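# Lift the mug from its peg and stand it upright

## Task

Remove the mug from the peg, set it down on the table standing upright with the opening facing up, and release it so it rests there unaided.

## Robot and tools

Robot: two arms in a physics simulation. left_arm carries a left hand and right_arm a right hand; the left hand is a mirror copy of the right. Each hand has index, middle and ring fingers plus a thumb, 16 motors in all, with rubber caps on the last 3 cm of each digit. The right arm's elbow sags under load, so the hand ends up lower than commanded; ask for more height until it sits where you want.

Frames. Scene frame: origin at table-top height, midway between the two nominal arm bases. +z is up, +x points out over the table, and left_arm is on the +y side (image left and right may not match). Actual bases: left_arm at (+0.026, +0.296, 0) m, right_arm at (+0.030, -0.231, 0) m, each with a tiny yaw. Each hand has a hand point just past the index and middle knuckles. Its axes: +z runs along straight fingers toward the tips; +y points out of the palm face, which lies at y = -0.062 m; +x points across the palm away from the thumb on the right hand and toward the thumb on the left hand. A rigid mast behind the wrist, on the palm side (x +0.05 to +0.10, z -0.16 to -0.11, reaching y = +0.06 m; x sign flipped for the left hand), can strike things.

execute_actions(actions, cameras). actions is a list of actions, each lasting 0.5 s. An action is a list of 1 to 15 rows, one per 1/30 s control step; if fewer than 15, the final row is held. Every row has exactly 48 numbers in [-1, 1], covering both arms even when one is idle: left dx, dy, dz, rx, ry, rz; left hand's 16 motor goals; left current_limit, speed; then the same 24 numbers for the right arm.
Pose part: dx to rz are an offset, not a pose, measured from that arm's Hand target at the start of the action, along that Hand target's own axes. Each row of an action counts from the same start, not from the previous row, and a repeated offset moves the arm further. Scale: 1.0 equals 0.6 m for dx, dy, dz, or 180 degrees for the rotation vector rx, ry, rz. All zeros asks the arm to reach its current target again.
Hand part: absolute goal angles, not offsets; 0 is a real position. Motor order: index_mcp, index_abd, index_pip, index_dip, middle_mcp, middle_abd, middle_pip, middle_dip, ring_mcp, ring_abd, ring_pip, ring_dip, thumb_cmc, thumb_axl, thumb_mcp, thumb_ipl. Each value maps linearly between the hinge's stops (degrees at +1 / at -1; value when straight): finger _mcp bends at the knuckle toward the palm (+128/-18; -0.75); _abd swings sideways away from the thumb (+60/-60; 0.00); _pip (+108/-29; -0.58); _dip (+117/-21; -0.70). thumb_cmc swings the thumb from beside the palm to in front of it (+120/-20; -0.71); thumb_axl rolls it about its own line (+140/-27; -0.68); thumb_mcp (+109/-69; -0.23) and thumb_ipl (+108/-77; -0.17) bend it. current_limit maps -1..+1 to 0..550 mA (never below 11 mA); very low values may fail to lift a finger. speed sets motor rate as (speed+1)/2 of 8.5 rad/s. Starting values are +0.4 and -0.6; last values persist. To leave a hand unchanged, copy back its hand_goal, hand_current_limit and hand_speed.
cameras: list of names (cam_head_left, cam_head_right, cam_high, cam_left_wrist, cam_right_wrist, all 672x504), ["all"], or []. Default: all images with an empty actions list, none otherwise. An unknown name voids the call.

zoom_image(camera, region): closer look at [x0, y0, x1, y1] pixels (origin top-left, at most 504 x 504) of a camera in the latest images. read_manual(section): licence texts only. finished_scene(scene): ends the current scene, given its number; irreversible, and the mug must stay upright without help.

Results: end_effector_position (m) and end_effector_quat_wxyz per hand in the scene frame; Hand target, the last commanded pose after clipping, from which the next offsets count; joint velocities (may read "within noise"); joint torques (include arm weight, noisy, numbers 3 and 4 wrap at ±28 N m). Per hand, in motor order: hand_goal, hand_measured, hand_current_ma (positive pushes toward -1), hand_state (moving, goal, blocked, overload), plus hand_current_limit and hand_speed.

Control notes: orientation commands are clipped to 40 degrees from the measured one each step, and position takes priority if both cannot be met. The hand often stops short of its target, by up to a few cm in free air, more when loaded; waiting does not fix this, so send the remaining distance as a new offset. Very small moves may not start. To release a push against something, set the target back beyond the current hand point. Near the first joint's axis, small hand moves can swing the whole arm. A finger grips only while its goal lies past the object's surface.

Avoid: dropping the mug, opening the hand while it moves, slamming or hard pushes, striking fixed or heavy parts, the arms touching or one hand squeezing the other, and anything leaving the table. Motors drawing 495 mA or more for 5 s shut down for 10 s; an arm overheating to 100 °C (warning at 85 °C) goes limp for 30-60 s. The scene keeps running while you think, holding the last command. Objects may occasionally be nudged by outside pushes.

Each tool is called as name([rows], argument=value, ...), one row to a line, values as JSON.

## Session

Scene 2 done. Now scene 3.

execute_actions(actions=[])

zoom_image(camera="cam_high", region=[60, 60, 400, 360])

zoom_image(camera="cam_head_left", region=[220, 160, 520, 400])

Scene clock: 0.00 s.
left_arm: end_effector_position=(+0.2345, +0.1861, +0.2713) hand_goal=(-0.754, +0.000, -0.576, -0.696, -0.754, +0.000, -0.576, -0.696, -0.754, +0.000, -0.576, -0.696, -0.714, -0.678, -0.226, -0.168) hand_measured=(-0.754, +0.000, -0.576, -0.696, -0.754, +0.000, -0.576, -0.696, -0.754, +0.000, -0.576, -0.696, -0.714, -0.678, -0.226, -0.168) hand_current_ma=(+0, +0, +0, +0, +0, +0, +0, +0, +0, +0, +0, +0, +0, +0, +0, +0) hand_state=(goal, goal, goal, goal, goal, goal, goal, goal, goal, goal, goal, goal, goal, goal, goal, goal) hand_current_limit=0.40 hand_speed=-0.60 end_effector_quat_wxyz=(+0.149, +0.972, -0.134, +0.120) | right_arm: end_effector_position=(+0.2677, -0.1572, +0.2755) hand_goal=(-0.754, +0.000, -0.576, -0.696, -0.754, +0.000, -0.576, -0.696, -0.754, +0.000, -0.576, -0.696, -0.714, -0.678, -0.226, -0.168) hand_measured=(-0.754, +0.000, -0.576, -0.696, -0.754, +0.000, -0.576, -0.696, -0.754, +0.000, -0.576, -0.696, -0.714, -0.678, -0.226, -0.168) hand_current_ma=(+0, +0, +0, +0, +0, +0, +0, +0, +0, +0, +0, +0, +0, +0, +0, +0) hand_state=(goal, goal, goal, goal, goal, goal, goal, goal, goal, goal, goal, goal, goal, goal, goal, goal) hand_current_limit=0.40 hand_speed=-0.60 end_effector_quat_wxyz=(+0.436, -0.018, +0.863, +0.253)
Joint positions: left_arm=[0.188 0.747 0.851 -1.526 0.357 1.982] | right_arm=[-0.528 0.451 0.476 -0.931 -0.896 -1.85]
Joint velocities: within noise
Joint torques (N m): no reading
Heat: left arm: hottest elbow 29 °C; right arm: hottest elbow 31 °C.
Hand target: left_arm +0.2382, +0.1868, +0.2797; +0.146, +0.971, -0.136, +0.130 | right_arm +0.2697, -0.1584, +0.2880; +0.447, -0.025, +0.860, +0.246

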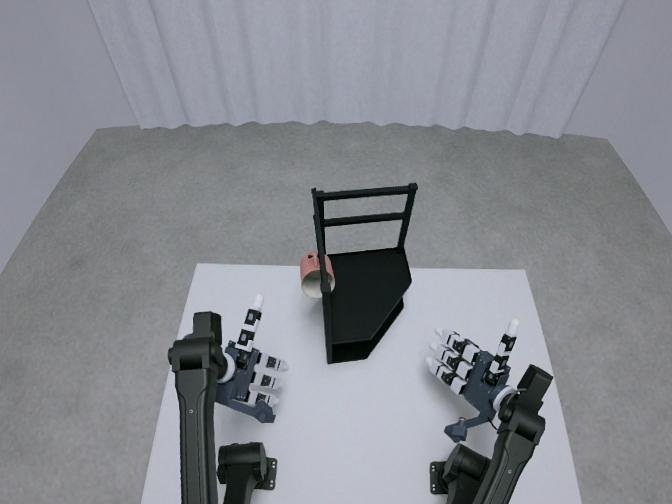

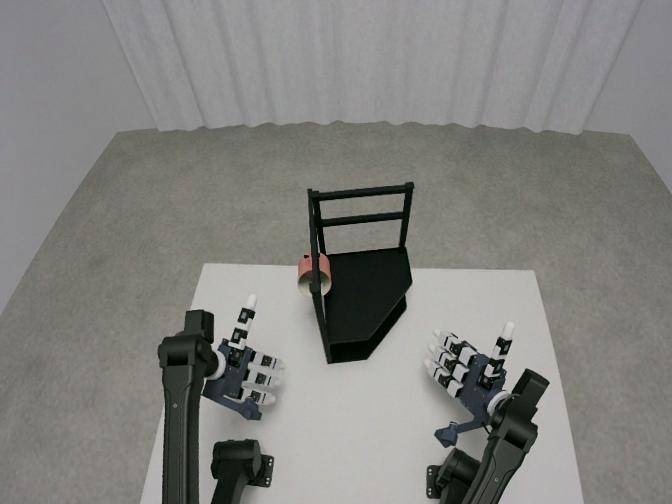

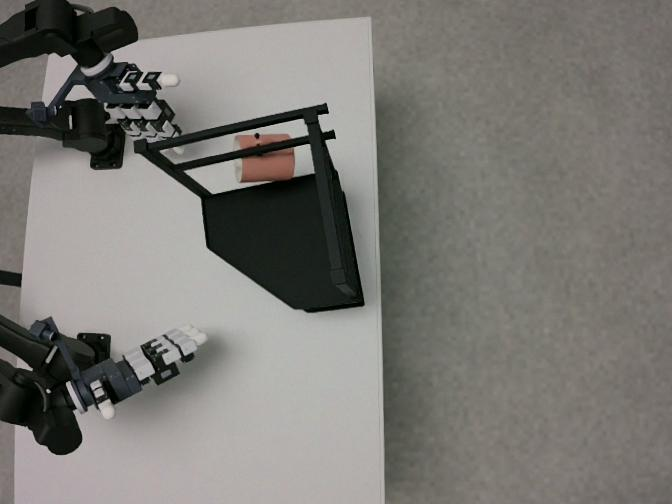

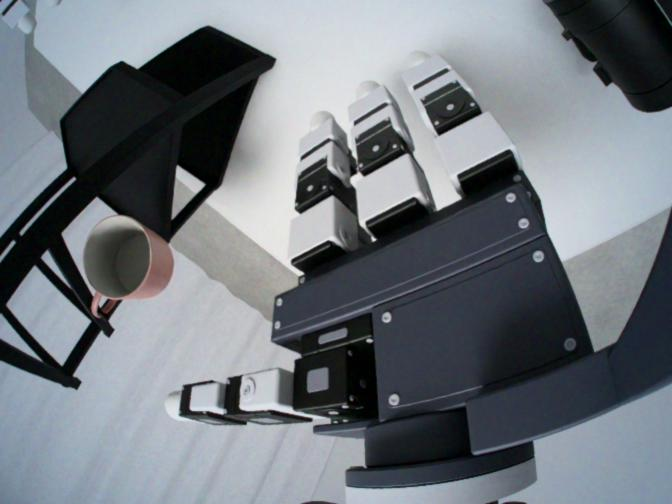

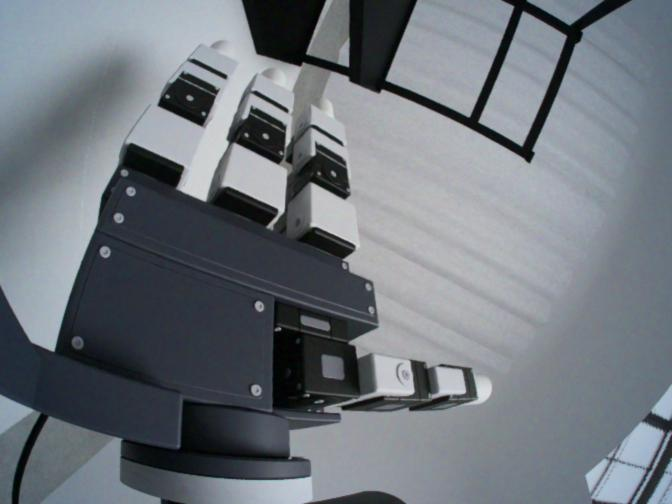

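Scaled by 1.482.

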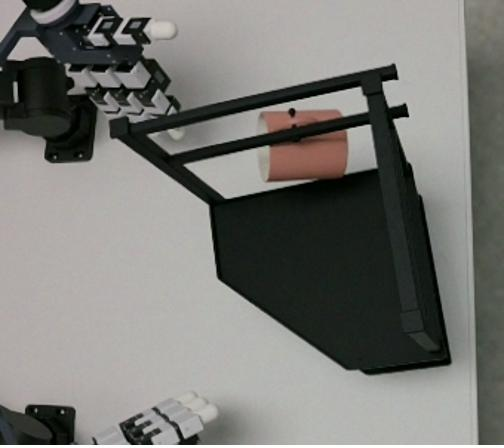

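Scaled by 1.680.

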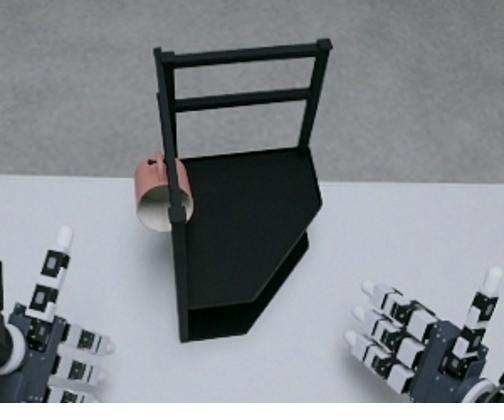

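zoom_image(camera="cam_high", region=[200, 100, 320, 200])

zoom_image(camera="cam_head_left", region=[280, 235, 360, 305])

Scaled by 4.200.

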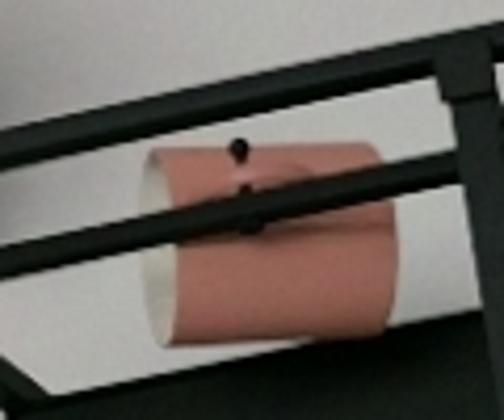

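Scaled by 6.300.

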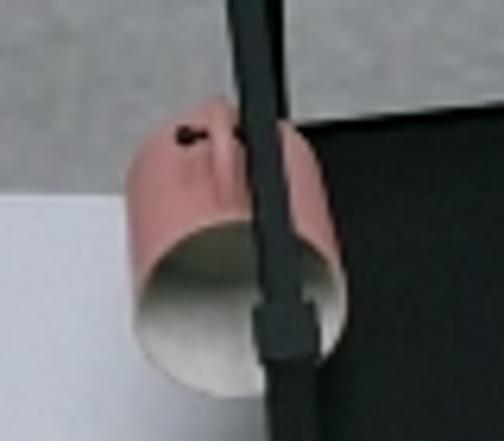

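execute_actions([
  [[0.065,-0.0307,-0.0783,0.048,0.1478,0.0096,-0.754,0.12,-0.576,-0.696,-0.754,-0.12,-0.576,-0.696,-0.754,0.2,-0.576,-0.696,-0.9,-0.678,-0.226,-0.168,0.4,-0.6,0,0,0,0,0,0,-0.754,0,-0.576,-0.696,-0.754,0,-0.576,-0.696,-0.754,0,-0.576,-0.696,-0.714,-0.678,-0.226,-0.168,0.4,-0.6]],
  [[0.0838,0.007,0.0002,0.048,0.1478,0.0096,-0.754,0.12,-0.576,-0.696,-0.754,-0.12,-0.576,-0.696,-0.754,0.2,-0.576,-0.696,-0.9,-0.678,-0.226,-0.168,0.4,-0.6,0,0,0,0,0,0,-0.754,0,-0.576,-0.696,-0.754,0,-0.576,-0.696,-0.754,0,-0.576,-0.696,-0.714,-0.678,-0.226,-0.168,0.4,-0.6]],
], cameras=["cam_high","cam_head_left"])

Scene clock: 5.90 s.
left_arm: end_effector_position=(+0.3039, +0.2027, +0.3591) hand_goal=(-0.754, +0.120, -0.576, -0.696, -0.754, -0.120, -0.576, -0.696, -0.754, +0.200, -0.576, -0.696, -0.900, -0.678, -0.226, -0.168) hand_measured=(-0.754, +0.100, -0.576, -0.696, -0.754, -0.092, -0.576, -0.696, -0.754, +0.200, -0.576, -0.696, -0.902, -0.678, -0.222, -0.168) hand_current_ma=(+2, -64, -2, +0, +2, +88, -2, +0, +2, +2, -2, +0, -3, +2, +15, +1) hand_state=(goal, blocked, goal, goal, goal, blocked, goal, goal, goal, goal, goal, goal, goal, goal, goal, goal) hand_current_limit=0.40 hand_speed=-0.60 end_effector_quat_wxyz=(+0.045, +0.824, -0.066, +0.561) | right_arm: end_effector_position=(+0.2677, -0.1572, +0.2755) hand_goal=(-0.754, +0.000, -0.576, -0.696, -0.754, +0.000, -0.576, -0.696, -0.754, +0.000, -0.576, -0.696, -0.714, -0.678, -0.226, -0.168) hand_measured=(-0.756, +0.000, -0.576, -0.696, -0.756, +0.000, -0.576, -0.696, -0.754, +0.000, -0.576, -0.696, -0.716, -0.678, -0.226, -0.168) hand_current_ma=(-3, +1, -2, +0, -3, +1, -2, +0, -3, +1, -2, +0, -5, +2, +1, +1) hand_state=(goal, goal, goal, goal, goal, goal, goal, goal, goal, goal, goal, goal, goal, goal, goal, goal) hand_current_limit=0.40 hand_speed=-0.60 end_effector_quat_wxyz=(+0.436, -0.018, +0.863, +0.253)
Joint positions: left_arm=[0.168 0.349 0.63 -0.671 0.283 1.685] | right_arm=[-0.528 0.451 0.476 -0.931 -0.896 -1.85]
Joint torques (N m): left_arm=[0.44 2.02 11.37 2.61 0.07 -0.08] | right_arm=[-0.38 2.08 10.18 1.07 -0.86 0.06]
Heat: left arm: hottest elbow 31 °C; right arm: hottest elbow 32 °C.
Hand target: left_arm +0.3050, +0.2000, +0.3647; +0.045, +0.817, -0.064, +0.572 | right_arm +0.2697, -0.1584, +0.2880; +0.447, -0.025, +0.860, +0.246
Off the commanded pose: left_arm 0.006 m, 1 deg | right_arm 0.013 m, 2 deg.
Images, in order (width x height): cam_head_left 672x504, cam_high 672x504.

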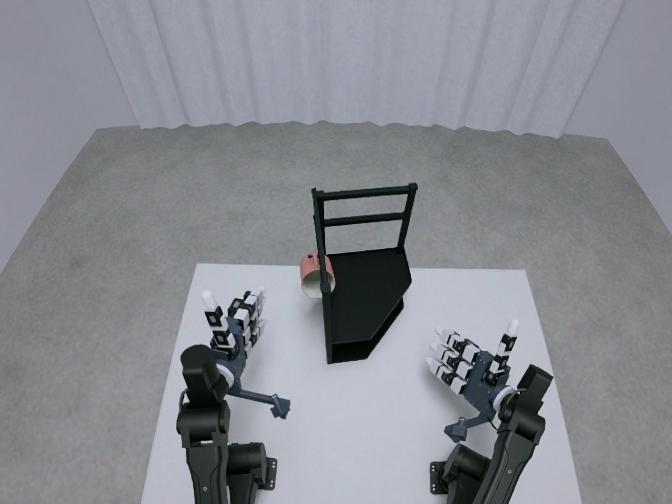

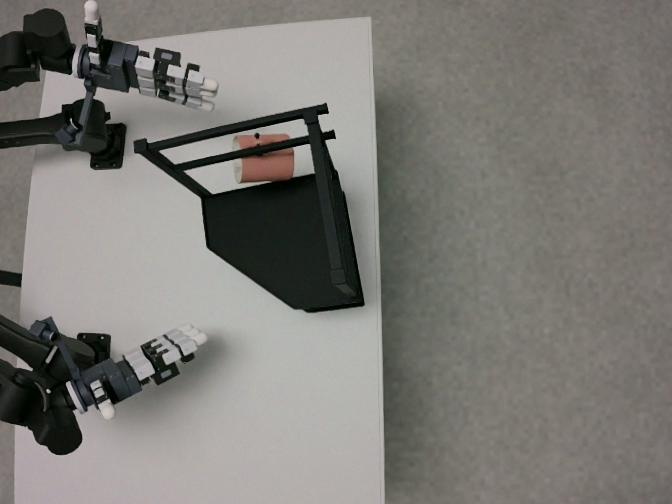

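execute_actions([
  [[-0.0055,0.1065,0.0237,0,0,0,-0.754,0.12,-0.576,-0.696,-0.754,-0.12,-0.576,-0.696,-0.754,0.2,-0.576,-0.696,-0.9,-0.678,-0.226,-0.168,0.4,-0.6,0,0,0,0,0,0,-0.754,0,-0.576,-0.696,-0.754,0,-0.576,-0.696,-0.754,0,-0.576,-0.696,-0.714,-0.678,-0.226,-0.168,0.4,-0.6]],
  [[-0.0068,0.0818,0.02,0,0,0,-0.754,0.12,-0.576,-0.696,-0.754,-0.12,-0.576,-0.696,-0.754,0.2,-0.576,-0.696,-0.9,-0.678,-0.226,-0.168,0.4,-0.6,0,0,0,0,0,0,-0.754,0,-0.576,-0.696,-0.754,0,-0.576,-0.696,-0.754,0,-0.576,-0.696,-0.714,-0.678,-0.226,-0.168,0.4,-0.6]],
], cameras=["cam_high","cam_head_left","cam_left_wrist"])

zoom_image(camera="cam_high", region=[60, 80, 340, 240])

zoom_image(camera="cam_head_left", region=[230, 230, 380, 380])

Scene clock: 8.23 s.
left_arm: end_effector_position=(+0.3091, +0.0897, +0.3408) hand_goal=(-0.754, +0.120, -0.576, -0.696, -0.754, -0.120, -0.576, -0.696, -0.754, +0.200, -0.576, -0.696, -0.900, -0.678, -0.226, -0.168) hand_measured=(-0.754, +0.100, -0.576, -0.696, -0.754, -0.092, -0.576, -0.696, -0.754, +0.200, -0.576, -0.696, -0.902, -0.678, -0.222, -0.168) hand_current_ma=(+1, -64, -2, +0, +2, +88, -2, +0, +1, +2, -2, +0, -7, +2, +15, +1) hand_state=(goal, blocked, goal, goal, goal, blocked, goal, goal, goal, goal, goal, goal, goal, goal, goal, goal) hand_current_limit=0.40 hand_speed=-0.60 end_effector_quat_wxyz=(+0.035, +0.822, -0.068, +0.565) | right_arm: end_effector_position=(+0.2677, -0.1572, +0.2755) hand_goal=(-0.754, +0.000, -0.576, -0.696, -0.754, +0.000, -0.576, -0.696, -0.754, +0.000, -0.576, -0.696, -0.714, -0.678, -0.226, -0.168) hand_measured=(-0.756, +0.000, -0.576, -0.696, -0.756, +0.000, -0.576, -0.696, -0.754, +0.000, -0.576, -0.696, -0.716, -0.678, -0.226, -0.168) hand_current_ma=(-3, +1, -2, +0, -3, +1, -2, +0, -3, +1, -2, +0, -5, +2, +1, +1) hand_state=(goal, goal, goal, goal, goal, goal, goal, goal, goal, goal, goal, goal, goal, goal, goal, goal) hand_current_limit=0.40 hand_speed=-0.60 end_effector_quat_wxyz=(+0.436, -0.018, +0.863, +0.253)
Joint positions: left_arm=[-0.628 0.467 0.603 -0.552 -0.47 1.394] | right_arm=[-0.528 0.451 0.476 -0.931 -0.896 -1.85]
Joint torques (N m): left_arm=[0.26 2.02 12 2.67 -0.37 -0.1] | right_arm=[-0.62 2.37 10.36 0.92 -0.83 0.08]
Heat: left arm: hottest elbow 31 °C; right arm: hottest elbow 32 °C.
Hand target: left_arm +0.3093, +0.0850, +0.3488; +0.044, +0.816, -0.064, +0.572 | right_arm +0.2697, -0.1584, +0.2880; +0.447, -0.025, +0.860, +0.246
Off the commanded pose: left_arm 0.009 m, 2 deg | right_arm 0.013 m, 2 deg.
Images, in order (width x height): cam_head_left 672x504, cam_high 672x504, cam_left_wrist 672x504.

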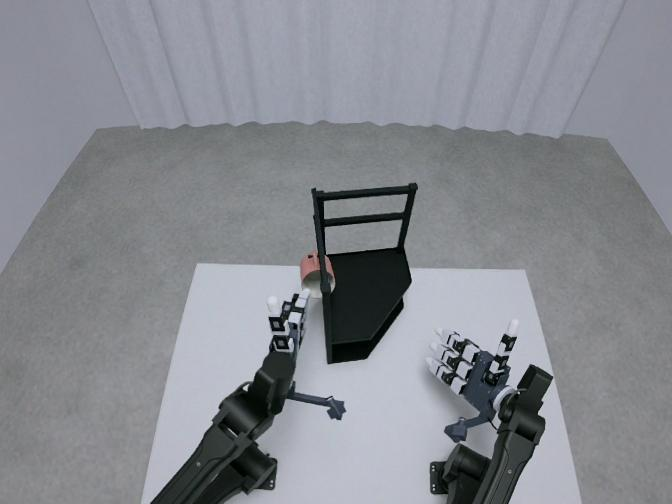

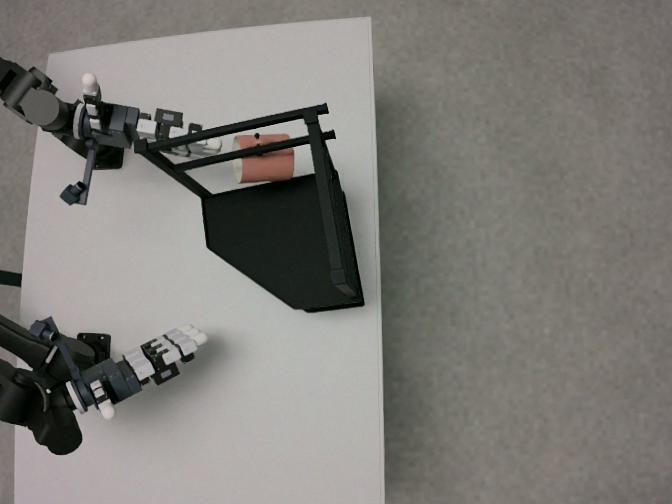

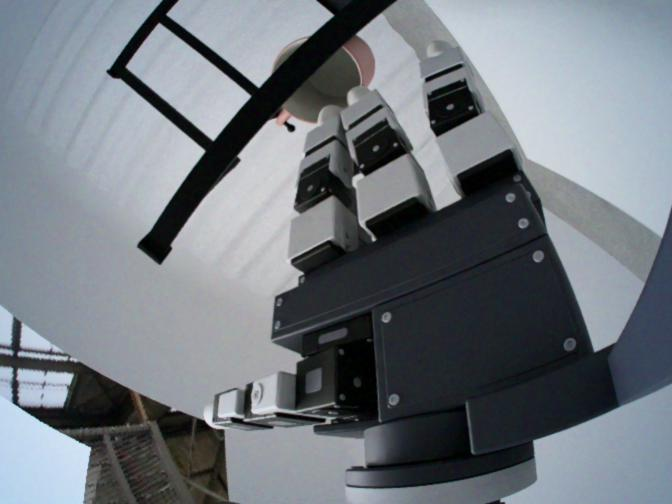

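Scaled by 1.800.

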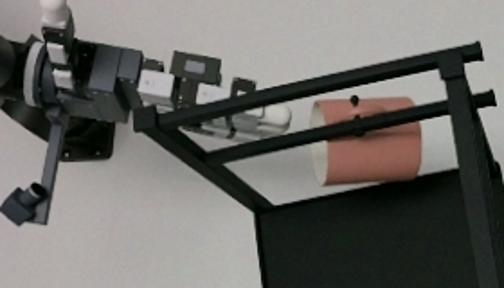

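Scaled by 3.360.

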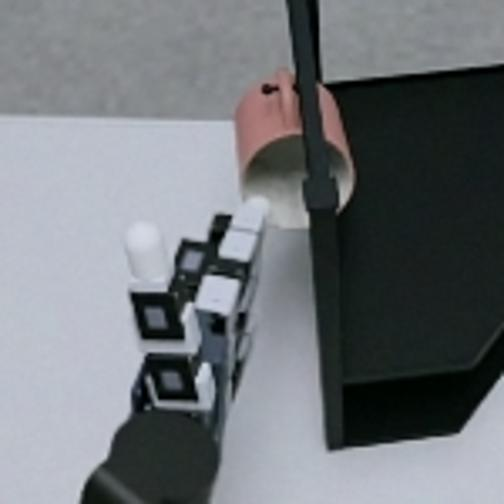

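execute_actions([
  [[0.0255,0.0099,0.0423,0,0.008,0,-0.754,0.12,-0.576,-0.696,-0.754,-0.12,-0.576,-0.696,-0.754,0.2,-0.576,-0.696,-0.9,-0.678,-0.226,-0.168,0.4,-0.6,0,0,0,0,0,0,-0.754,0,-0.576,-0.696,-0.754,0,-0.576,-0.696,-0.754,0,-0.576,-0.696,-0.714,-0.678,-0.226,-0.168,0.4,-0.6]],
], cameras=["cam_high","cam_head_left","cam_left_wrist"])

zoom_image(camera="cam_high", region=[140, 90, 340, 210])

zoom_image(camera="cam_head_left", region=[260, 230, 360, 330])

zoom_image(camera="cam_left_wrist", region=[230, 0, 470, 200])

Scene clock: 10.37 s.
left_arm: end_effector_position=(+0.3324, +0.0732, +0.3347) hand_goal=(-0.754, +0.120, -0.576, -0.696, -0.754, -0.120, -0.576, -0.696, -0.754, +0.200, -0.576, -0.696, -0.900, -0.678, -0.226, -0.168) hand_measured=(-0.754, +0.100, -0.576, -0.696, -0.754, -0.092, -0.576, -0.696, -0.754, +0.202, -0.576, -0.696, -0.902, -0.678, -0.222, -0.168) hand_current_ma=(+1, -64, -2, +0, +2, +88, -2, +0, +1, +3, -2, +0, -7, +2, +15, +1) hand_state=(goal, blocked, goal, goal, goal, blocked, goal, goal, goal, goal, goal, goal, goal, goal, goal, goal) hand_current_limit=0.40 hand_speed=-0.60 end_effector_quat_wxyz=(+0.041, +0.820, -0.070, +0.567) | right_arm: end_effector_position=(+0.2677, -0.1572, +0.2755) hand_goal=(-0.754, +0.000, -0.576, -0.696, -0.754, +0.000, -0.576, -0.696, -0.754, +0.000, -0.576, -0.696, -0.714, -0.678, -0.226, -0.168) hand_measured=(-0.756, +0.000, -0.576, -0.696, -0.756, +0.000, -0.576, -0.696, -0.754, +0.000, -0.576, -0.696, -0.716, -0.678, -0.226, -0.168) hand_current_ma=(-3, +1, -2, +0, -3, +1, -2, +0, -3, +1, -2, +0, -5, +2, +1, +1) hand_state=(goal, goal, goal, goal, goal, goal, goal, goal, goal, goal, goal, goal, goal, goal, goal, goal) hand_current_limit=0.40 hand_speed=-0.60 end_effector_quat_wxyz=(+0.436, -0.018, +0.863, +0.253)
Joint positions: left_arm=[-0.612 0.566 0.603 -0.441 -0.445 1.402] | right_arm=[-0.528 0.451 0.476 -0.931 -0.896 -1.85]
Joint torques (N m): left_arm=[2.32 0.44 13.81 2.77 -0.02 0.13] | right_arm=[-0.73 1.79 10.18 0.76 -0.87 0.05]
Heat: left arm: hottest elbow 32 °C; right arm: hottest elbow 33 °C.
Hand target: left_arm +0.3370, +0.0744, +0.3545; +0.046, +0.809, -0.064, +0.582 | right_arm +0.2697, -0.1584, +0.2880; +0.447, -0.025, +0.860, +0.246
Off the commanded pose: left_arm 0.020 m, 2 deg | right_arm 0.013 m, 2 deg.
Images, in order (width x height): cam_head_left 672x504, cam_high 672x504, cam_left_wrist 672x504.

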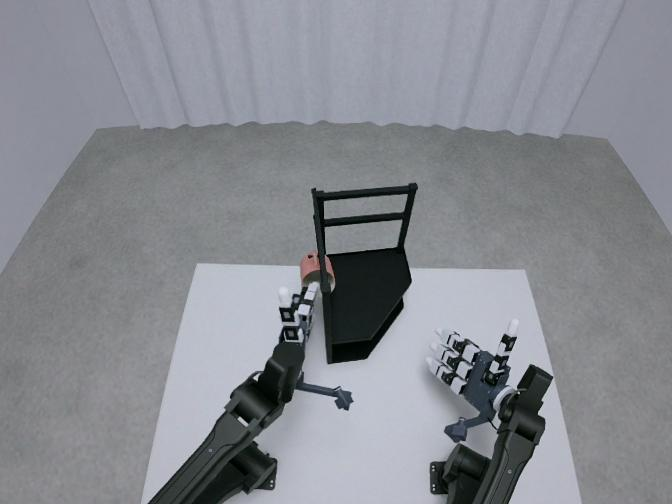

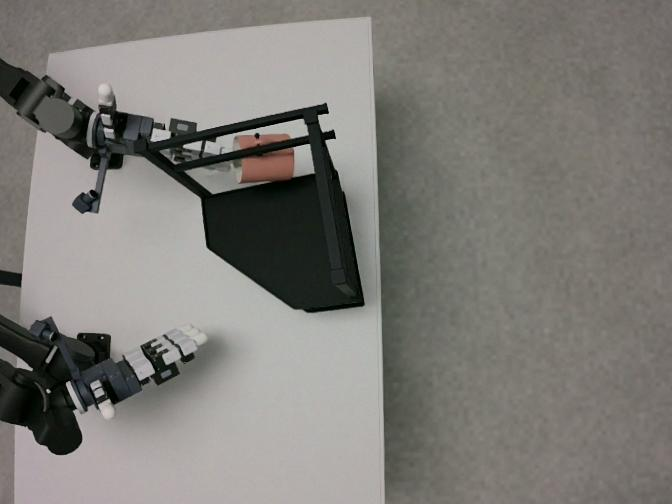

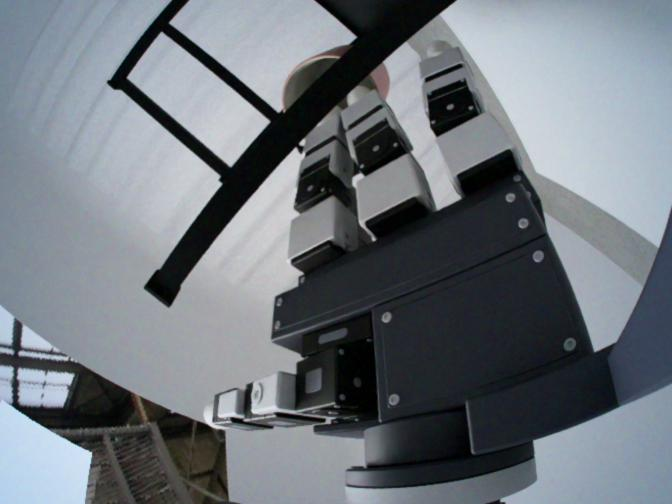

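Scaled by 2.520.

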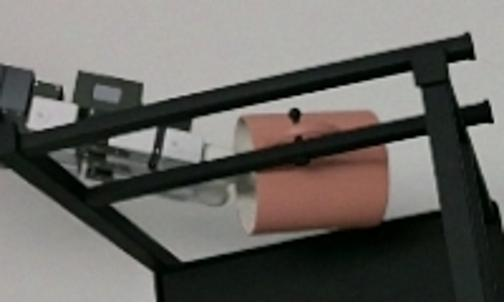

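Scaled by 5.040.

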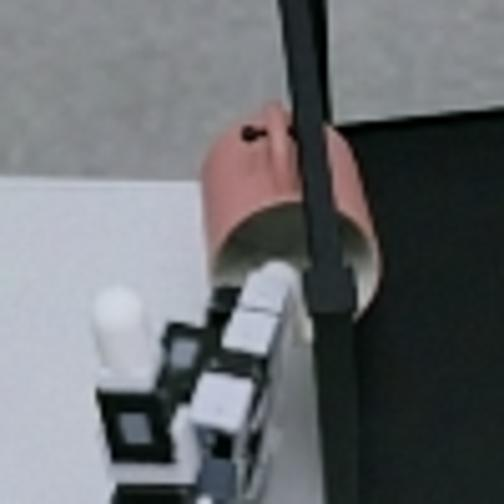

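Scaled by 2.100 from the camera's 672x504 image, which has a finer 960x720 frame.

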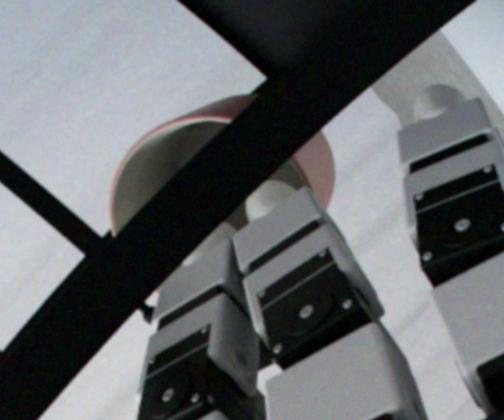

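execute_actions([
  [[0.0235,-0.0072,0.0402,0,0,0,-0.754,0.08,-0.576,-0.696,-0.754,-0.12,-0.576,-0.696,-0.754,0.2,-0.576,-0.696,-0.9,-0.678,-0.226,-0.168,0.4,-0.6,0,0,0,0,0,0,-0.754,0,-0.576,-0.696,-0.754,0,-0.576,-0.696,-0.754,0,-0.576,-0.696,-0.714,-0.678,-0.226,-0.168,0.4,-0.6]],
], cameras=["cam_high","cam_head_left","cam_left_wrist"])

zoom_image(camera="cam_high", region=[140, 90, 340, 210])

zoom_image(camera="cam_head_left", region=[260, 230, 360, 330])

zoom_image(camera="cam_left_wrist", region=[230, 0, 470, 200])

Scene clock: 11.97 s.
left_arm: end_effector_position=(+0.3564, +0.0763, +0.3233) hand_goal=(-0.754, +0.080, -0.576, -0.696, -0.754, -0.120, -0.576, -0.696, -0.754, +0.200, -0.576, -0.696, -0.900, -0.678, -0.226, -0.168) hand_measured=(-0.754, +0.080, -0.576, -0.696, -0.752, -0.106, -0.576, -0.696, -0.754, +0.202, -0.576, -0.696, -0.902, -0.678, -0.222, -0.168) hand_current_ma=(+2, -1, -2, +0, +5, +39, +0, +0, +1, +3, -2, +0, -7, +2, +15, +1) hand_state=(goal, goal, goal, goal, goal, goal, goal, goal, goal, goal, goal, goal, goal, goal, goal, goal) hand_current_limit=0.40 hand_speed=-0.60 end_effector_quat_wxyz=(+0.036, +0.827, -0.071, +0.557) | right_arm: end_effector_position=(+0.2677, -0.1572, +0.2755) hand_goal=(-0.754, +0.000, -0.576, -0.696, -0.754, +0.000, -0.576, -0.696, -0.754, +0.000, -0.576, -0.696, -0.714, -0.678, -0.226, -0.168) hand_measured=(-0.756, +0.000, -0.576, -0.696, -0.756, +0.000, -0.576, -0.696, -0.754, +0.000, -0.576, -0.696, -0.716, -0.678, -0.226, -0.168) hand_current_ma=(-3, +1, -2, +0, -3, +1, -2, +0, -3, +1, -2, +0, -5, +2, +1, +1) hand_state=(goal, goal, goal, goal, goal, goal, goal, goal, goal, goal, goal, goal, goal, goal, goal, goal) hand_current_limit=0.40 hand_speed=-0.60 end_effector_quat_wxyz=(+0.436, -0.018, +0.863, +0.253)
Joint positions: left_arm=[-0.533 0.638 0.608 -0.386 -0.374 1.431] | right_arm=[-0.528 0.451 0.476 -0.931 -0.896 -1.85]
Joint torques (N m): left_arm=[2.32 -0.15 16.17 2.67 0.02 0.11] | right_arm=[-0.79 2.26 10.28 0.91 -0.82 0.07]
Heat: left arm: hottest elbow 32 °C; right arm: hottest elbow 33 °C.
Hand target: left_arm +0.3647, +0.0745, +0.3603; +0.045, +0.809, -0.064, +0.582 | right_arm +0.2697, -0.1584, +0.2880; +0.447, -0.025, +0.860, +0.246
Off the commanded pose: left_arm 0.038 m, 4 deg | right_arm 0.013 m, 2 deg.
Images, in order (width x height): cam_head_left 672x504, cam_high 672x504, cam_left_wrist 672x504.

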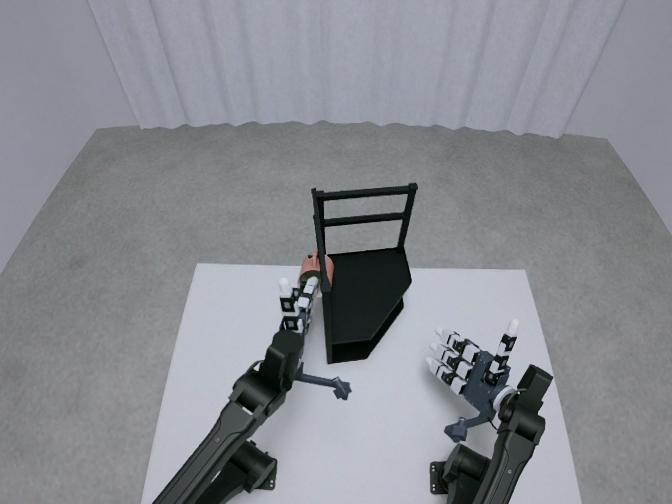

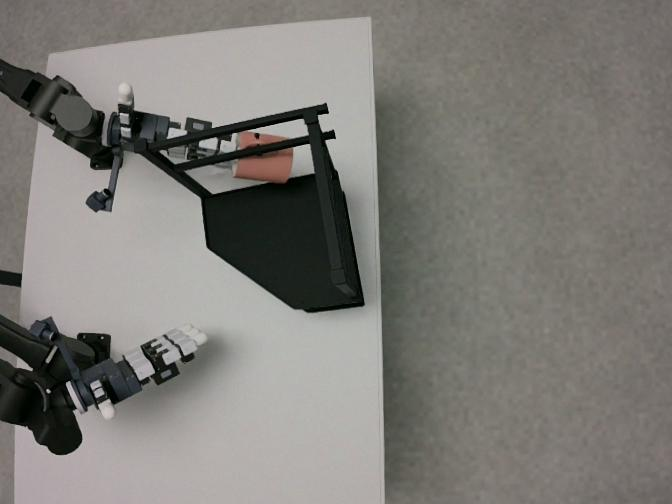

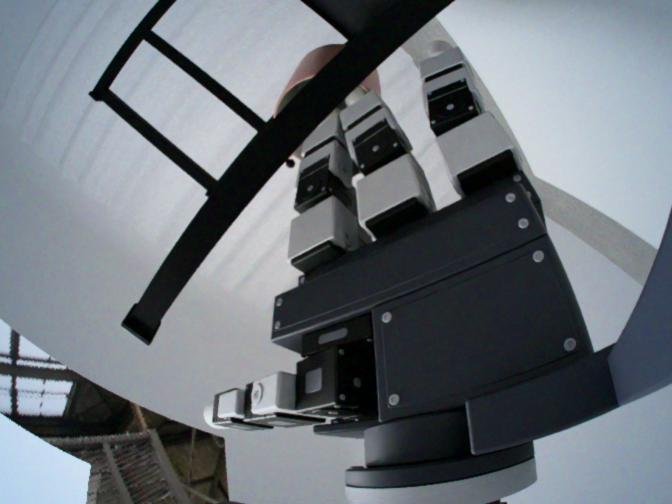

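Scaled by 2.520.

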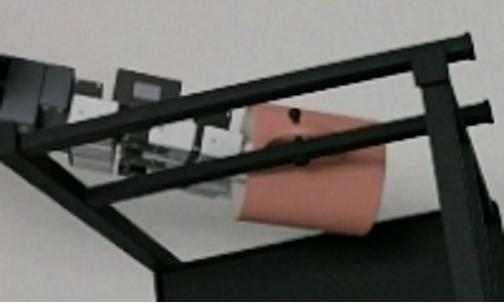

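Scaled by 5.040.

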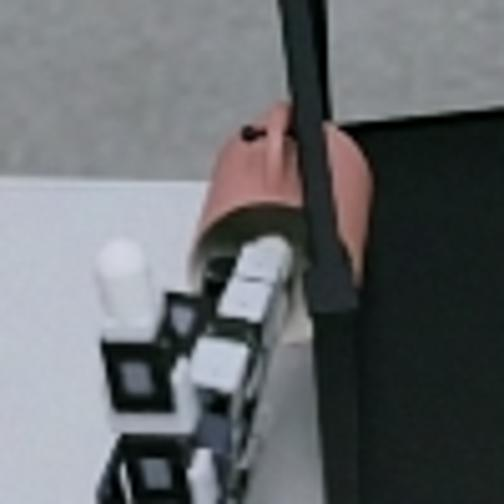

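Scaled by 2.100 from the camera's 672x504 image, which has a finer 960x720 frame.

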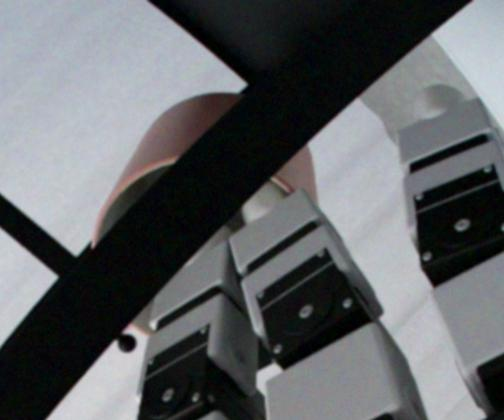

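execute_actions([
  [[0.0333,0,-0.0112,0,0.0167,0,-0.754,0.08,-0.576,-0.696,-0.754,-0.12,-0.576,-0.696,-0.754,0.2,-0.576,-0.696,-0.9,-0.678,-0.226,-0.168,0.4,-0.6,0,0,0,0,0,0,-0.754,0,-0.576,-0.696,-0.754,0,-0.576,-0.696,-0.754,0,-0.576,-0.696,-0.714,-0.678,-0.226,-0.168,0.4,-0.6]],
], cameras=["cam_high","cam_head_left","cam_left_wrist"])

zoom_image(camera="cam_high", region=[140, 90, 340, 210])

zoom_image(camera="cam_left_wrist", region=[230, 0, 470, 200])

Scene clock: 13.23 s.
left_arm: end_effector_position=(+0.3585, +0.0747, +0.3431) hand_goal=(-0.754, +0.080, -0.576, -0.696, -0.754, -0.120, -0.576, -0.696, -0.754, +0.200, -0.576, -0.696, -0.900, -0.678, -0.226, -0.168) hand_measured=(-0.754, +0.080, -0.576, -0.696, -0.752, -0.106, -0.576, -0.696, -0.754, +0.202, -0.576, -0.696, -0.902, -0.678, -0.222, -0.168) hand_current_ma=(+2, -1, -2, +0, +5, +39, +0, +0, +1, +3, -2, +0, -7, +2, +15, +1) hand_state=(goal, goal, goal, goal, goal, goal, goal, goal, goal, goal, goal, goal, goal, goal, goal, goal) hand_current_limit=0.40 hand_speed=-0.60 end_effector_quat_wxyz=(+0.040, +0.813, -0.071, +0.577) | right_arm: end_effector_position=(+0.2677, -0.1572, +0.2755) hand_goal=(-0.754, +0.000, -0.576, -0.696, -0.754, +0.000, -0.576, -0.696, -0.754, +0.000, -0.576, -0.696, -0.714, -0.678, -0.226, -0.168) hand_measured=(-0.756, +0.000, -0.576, -0.696, -0.756, +0.000, -0.576, -0.696, -0.754, +0.000, -0.576, -0.696, -0.716, -0.678, -0.226, -0.168) hand_current_ma=(-3, +1, -2, +0, -3, +1, -2, +0, -3, +1, -2, +0, -5, +2, +1, +1) hand_state=(goal, goal, goal, goal, goal, goal, goal, goal, goal, goal, goal, goal, goal, goal, goal, goal) hand_current_limit=0.40 hand_speed=-0.60 end_effector_quat_wxyz=(+0.436, -0.018, +0.863, +0.253)
Joint positions: left_arm=[-0.533 0.635 0.629 -0.358 -0.376 1.45] | right_arm=[-0.528 0.451 0.476 -0.931 -0.896 -1.85]
Joint torques (N m): left_arm=[2.08 -0.44 16.02 2.74 -0.27 0.11] | right_arm=[-0.67 1.96 10.37 0.88 -0.88 0.08]
Heat: left arm: hottest elbow 33 °C; right arm: hottest elbow 33 °C.
Hand target: left_arm +0.3647, +0.0745, +0.3814; +0.047, +0.794, -0.062, +0.603 | right_arm +0.2697, -0.1584, +0.2880; +0.447, -0.025, +0.860, +0.246
Off the commanded pose: left_arm 0.039 m, 4 deg | right_arm 0.013 m, 2 deg.
Images, in order (width x height): cam_head_left 672x504, cam_high 672x504, cam_left_wrist 672x504.

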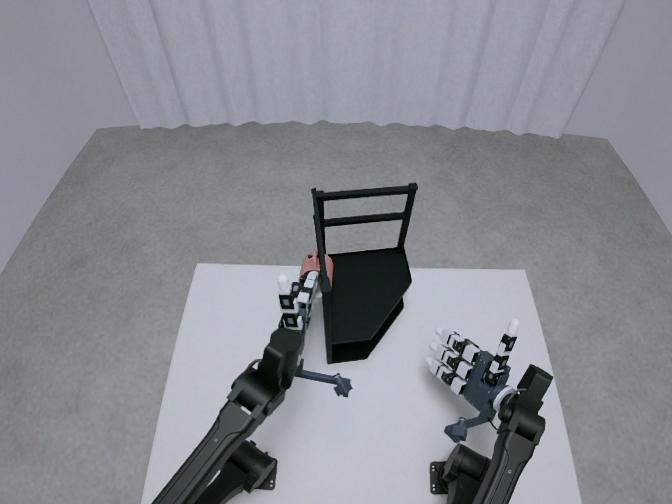

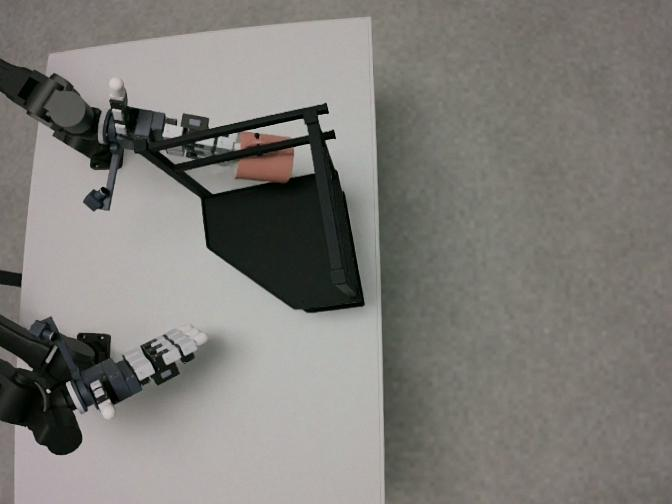

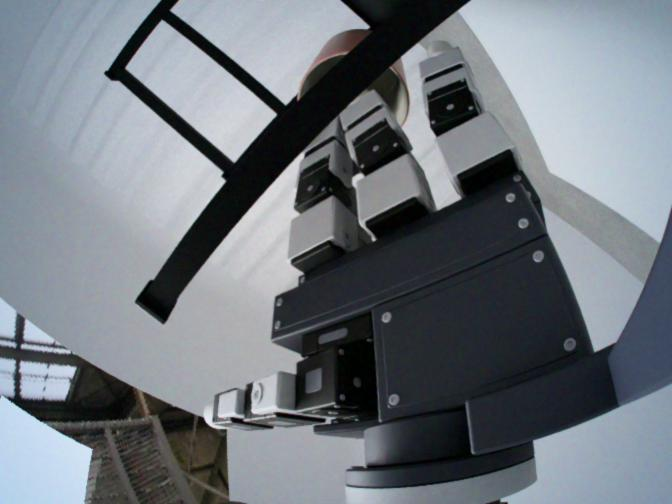

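Scaled by 2.520.

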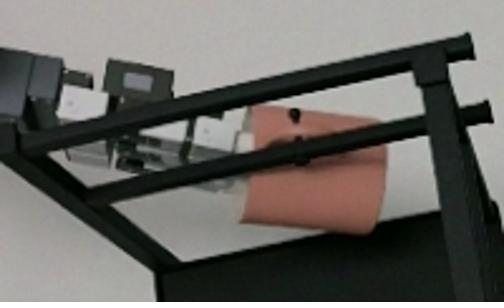

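Scaled by 2.100 from the camera's 672x504 image, which has a finer 960x720 frame.

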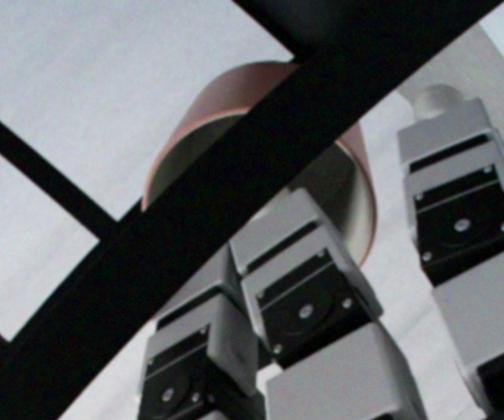

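execute_actions([
  [[0.0125,0,0.0454,0,0,0,-0.754,0.04,-0.576,-0.696,-0.754,-0.15,-0.576,-0.696,-0.754,0.2,-0.576,-0.696,-0.9,-0.678,-0.226,-0.168,0.4,-0.6,0,0,0,0,0,0,-0.754,0,-0.576,-0.696,-0.754,0,-0.576,-0.696,-0.754,0,-0.576,-0.696,-0.714,-0.678,-0.226,-0.168,0.4,-0.6]],
], cameras=["cam_high","cam_head_left","cam_left_wrist"])

zoom_image(camera="cam_high", region=[140, 90, 340, 210])

zoom_image(camera="cam_left_wrist", region=[230, 0, 470, 200])

zoom_image(camera="cam_head_left", region=[260, 230, 360, 330])

Scene clock: 14.77 s.
left_arm: end_effector_position=(+0.3794, +0.0712, +0.3380) hand_goal=(-0.754, +0.040, -0.576, -0.696, -0.754, -0.150, -0.576, -0.696, -0.754, +0.200, -0.576, -0.696, -0.900, -0.678, -0.226, -0.168) hand_measured=(-0.754, +0.058, -0.578, -0.698, -0.754, -0.128, -0.576, -0.696, -0.754, +0.202, -0.576, -0.696, -0.902, -0.678, -0.222, -0.168) hand_current_ma=(-3, +58, -6, -6, -2, +71, +0, +0, +1, +3, -2, +0, -7, +2, +15, +1) hand_state=(moving, goal, goal, goal, goal, blocked, goal, goal, goal, goal, goal, goal, goal, goal, goal, goal) hand_current_limit=0.40 hand_speed=-0.60 end_effector_quat_wxyz=(+0.039, +0.815, -0.074, +0.573) | right_arm: end_effector_position=(+0.2677, -0.1572, +0.2755) hand_goal=(-0.754, +0.000, -0.576, -0.696, -0.754, +0.000, -0.576, -0.696, -0.754, +0.000, -0.576, -0.696, -0.714, -0.678, -0.226, -0.168) hand_measured=(-0.756, +0.000, -0.576, -0.696, -0.756, +0.000, -0.576, -0.696, -0.754, +0.000, -0.576, -0.696, -0.716, -0.678, -0.226, -0.168) hand_current_ma=(-3, +1, -2, +0, -3, +1, -2, +0, -3, +1, -2, +0, -5, +2, +1, +1) hand_state=(goal, goal, goal, goal, goal, goal, goal, goal, goal, goal, goal, goal, goal, goal, goal, goal) hand_current_limit=0.40 hand_speed=-0.60 end_effector_quat_wxyz=(+0.436, -0.018, +0.863, +0.253)
Joint positions: left_arm=[-0.495 0.708 0.645 -0.306 -0.337 1.466] | right_arm=[-0.528 0.451 0.476 -0.931 -0.896 -1.85]
Joint torques (N m): left_arm=[2.9 -0.85 16.98 3.11 -0.02 0.09] | right_arm=[-0.5 2.67 10.4 0.84 -0.88 0.04]
Heat: left arm: hottest elbow 33 °C; right arm: hottest elbow 33 °C.
Hand target: left_arm +0.3925, +0.0700, +0.3814; +0.047, +0.794, -0.062, +0.603 | right_arm +0.2697, -0.1584, +0.2880; +0.447, -0.025, +0.860, +0.246
Off the commanded pose: left_arm 0.045 m, 5 deg | right_arm 0.013 m, 2 deg.
Images, in order (width x height): cam_head_left 672x504, cam_high 672x504, cam_left_wrist 672x504.

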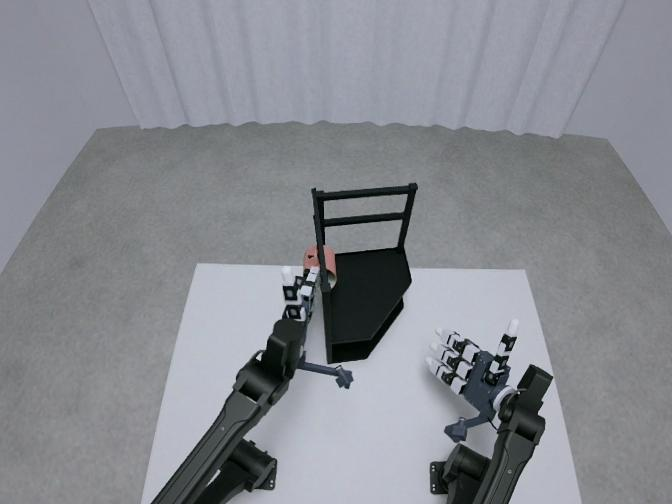

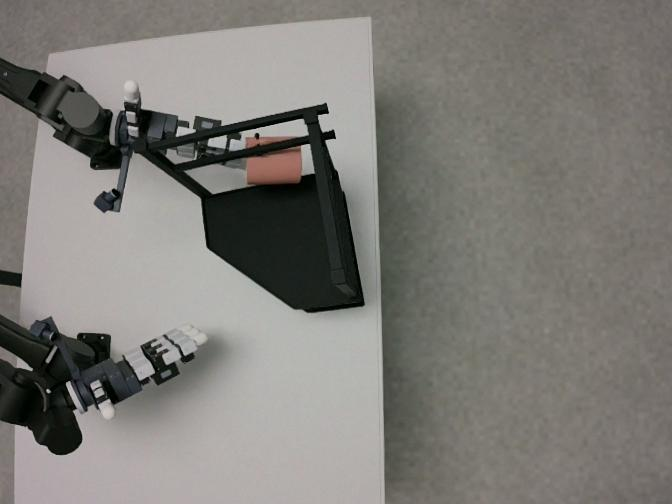

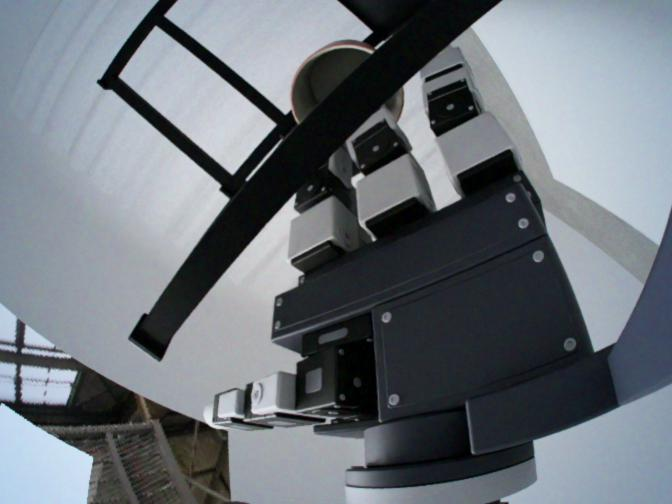

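Scaled by 2.520.

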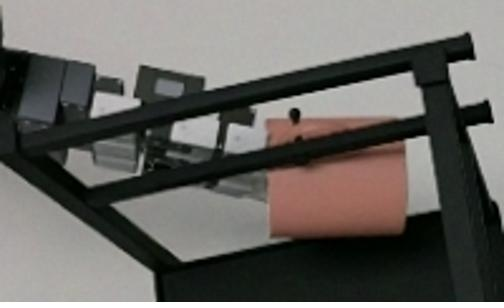

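Scaled by 2.100 from the camera's 672x504 image, which has a finer 960x720 frame.

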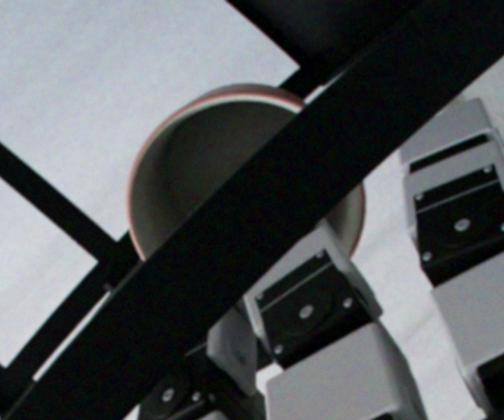

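Scaled by 5.040.

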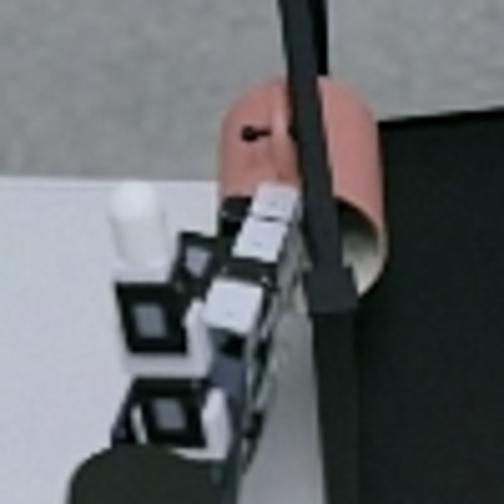

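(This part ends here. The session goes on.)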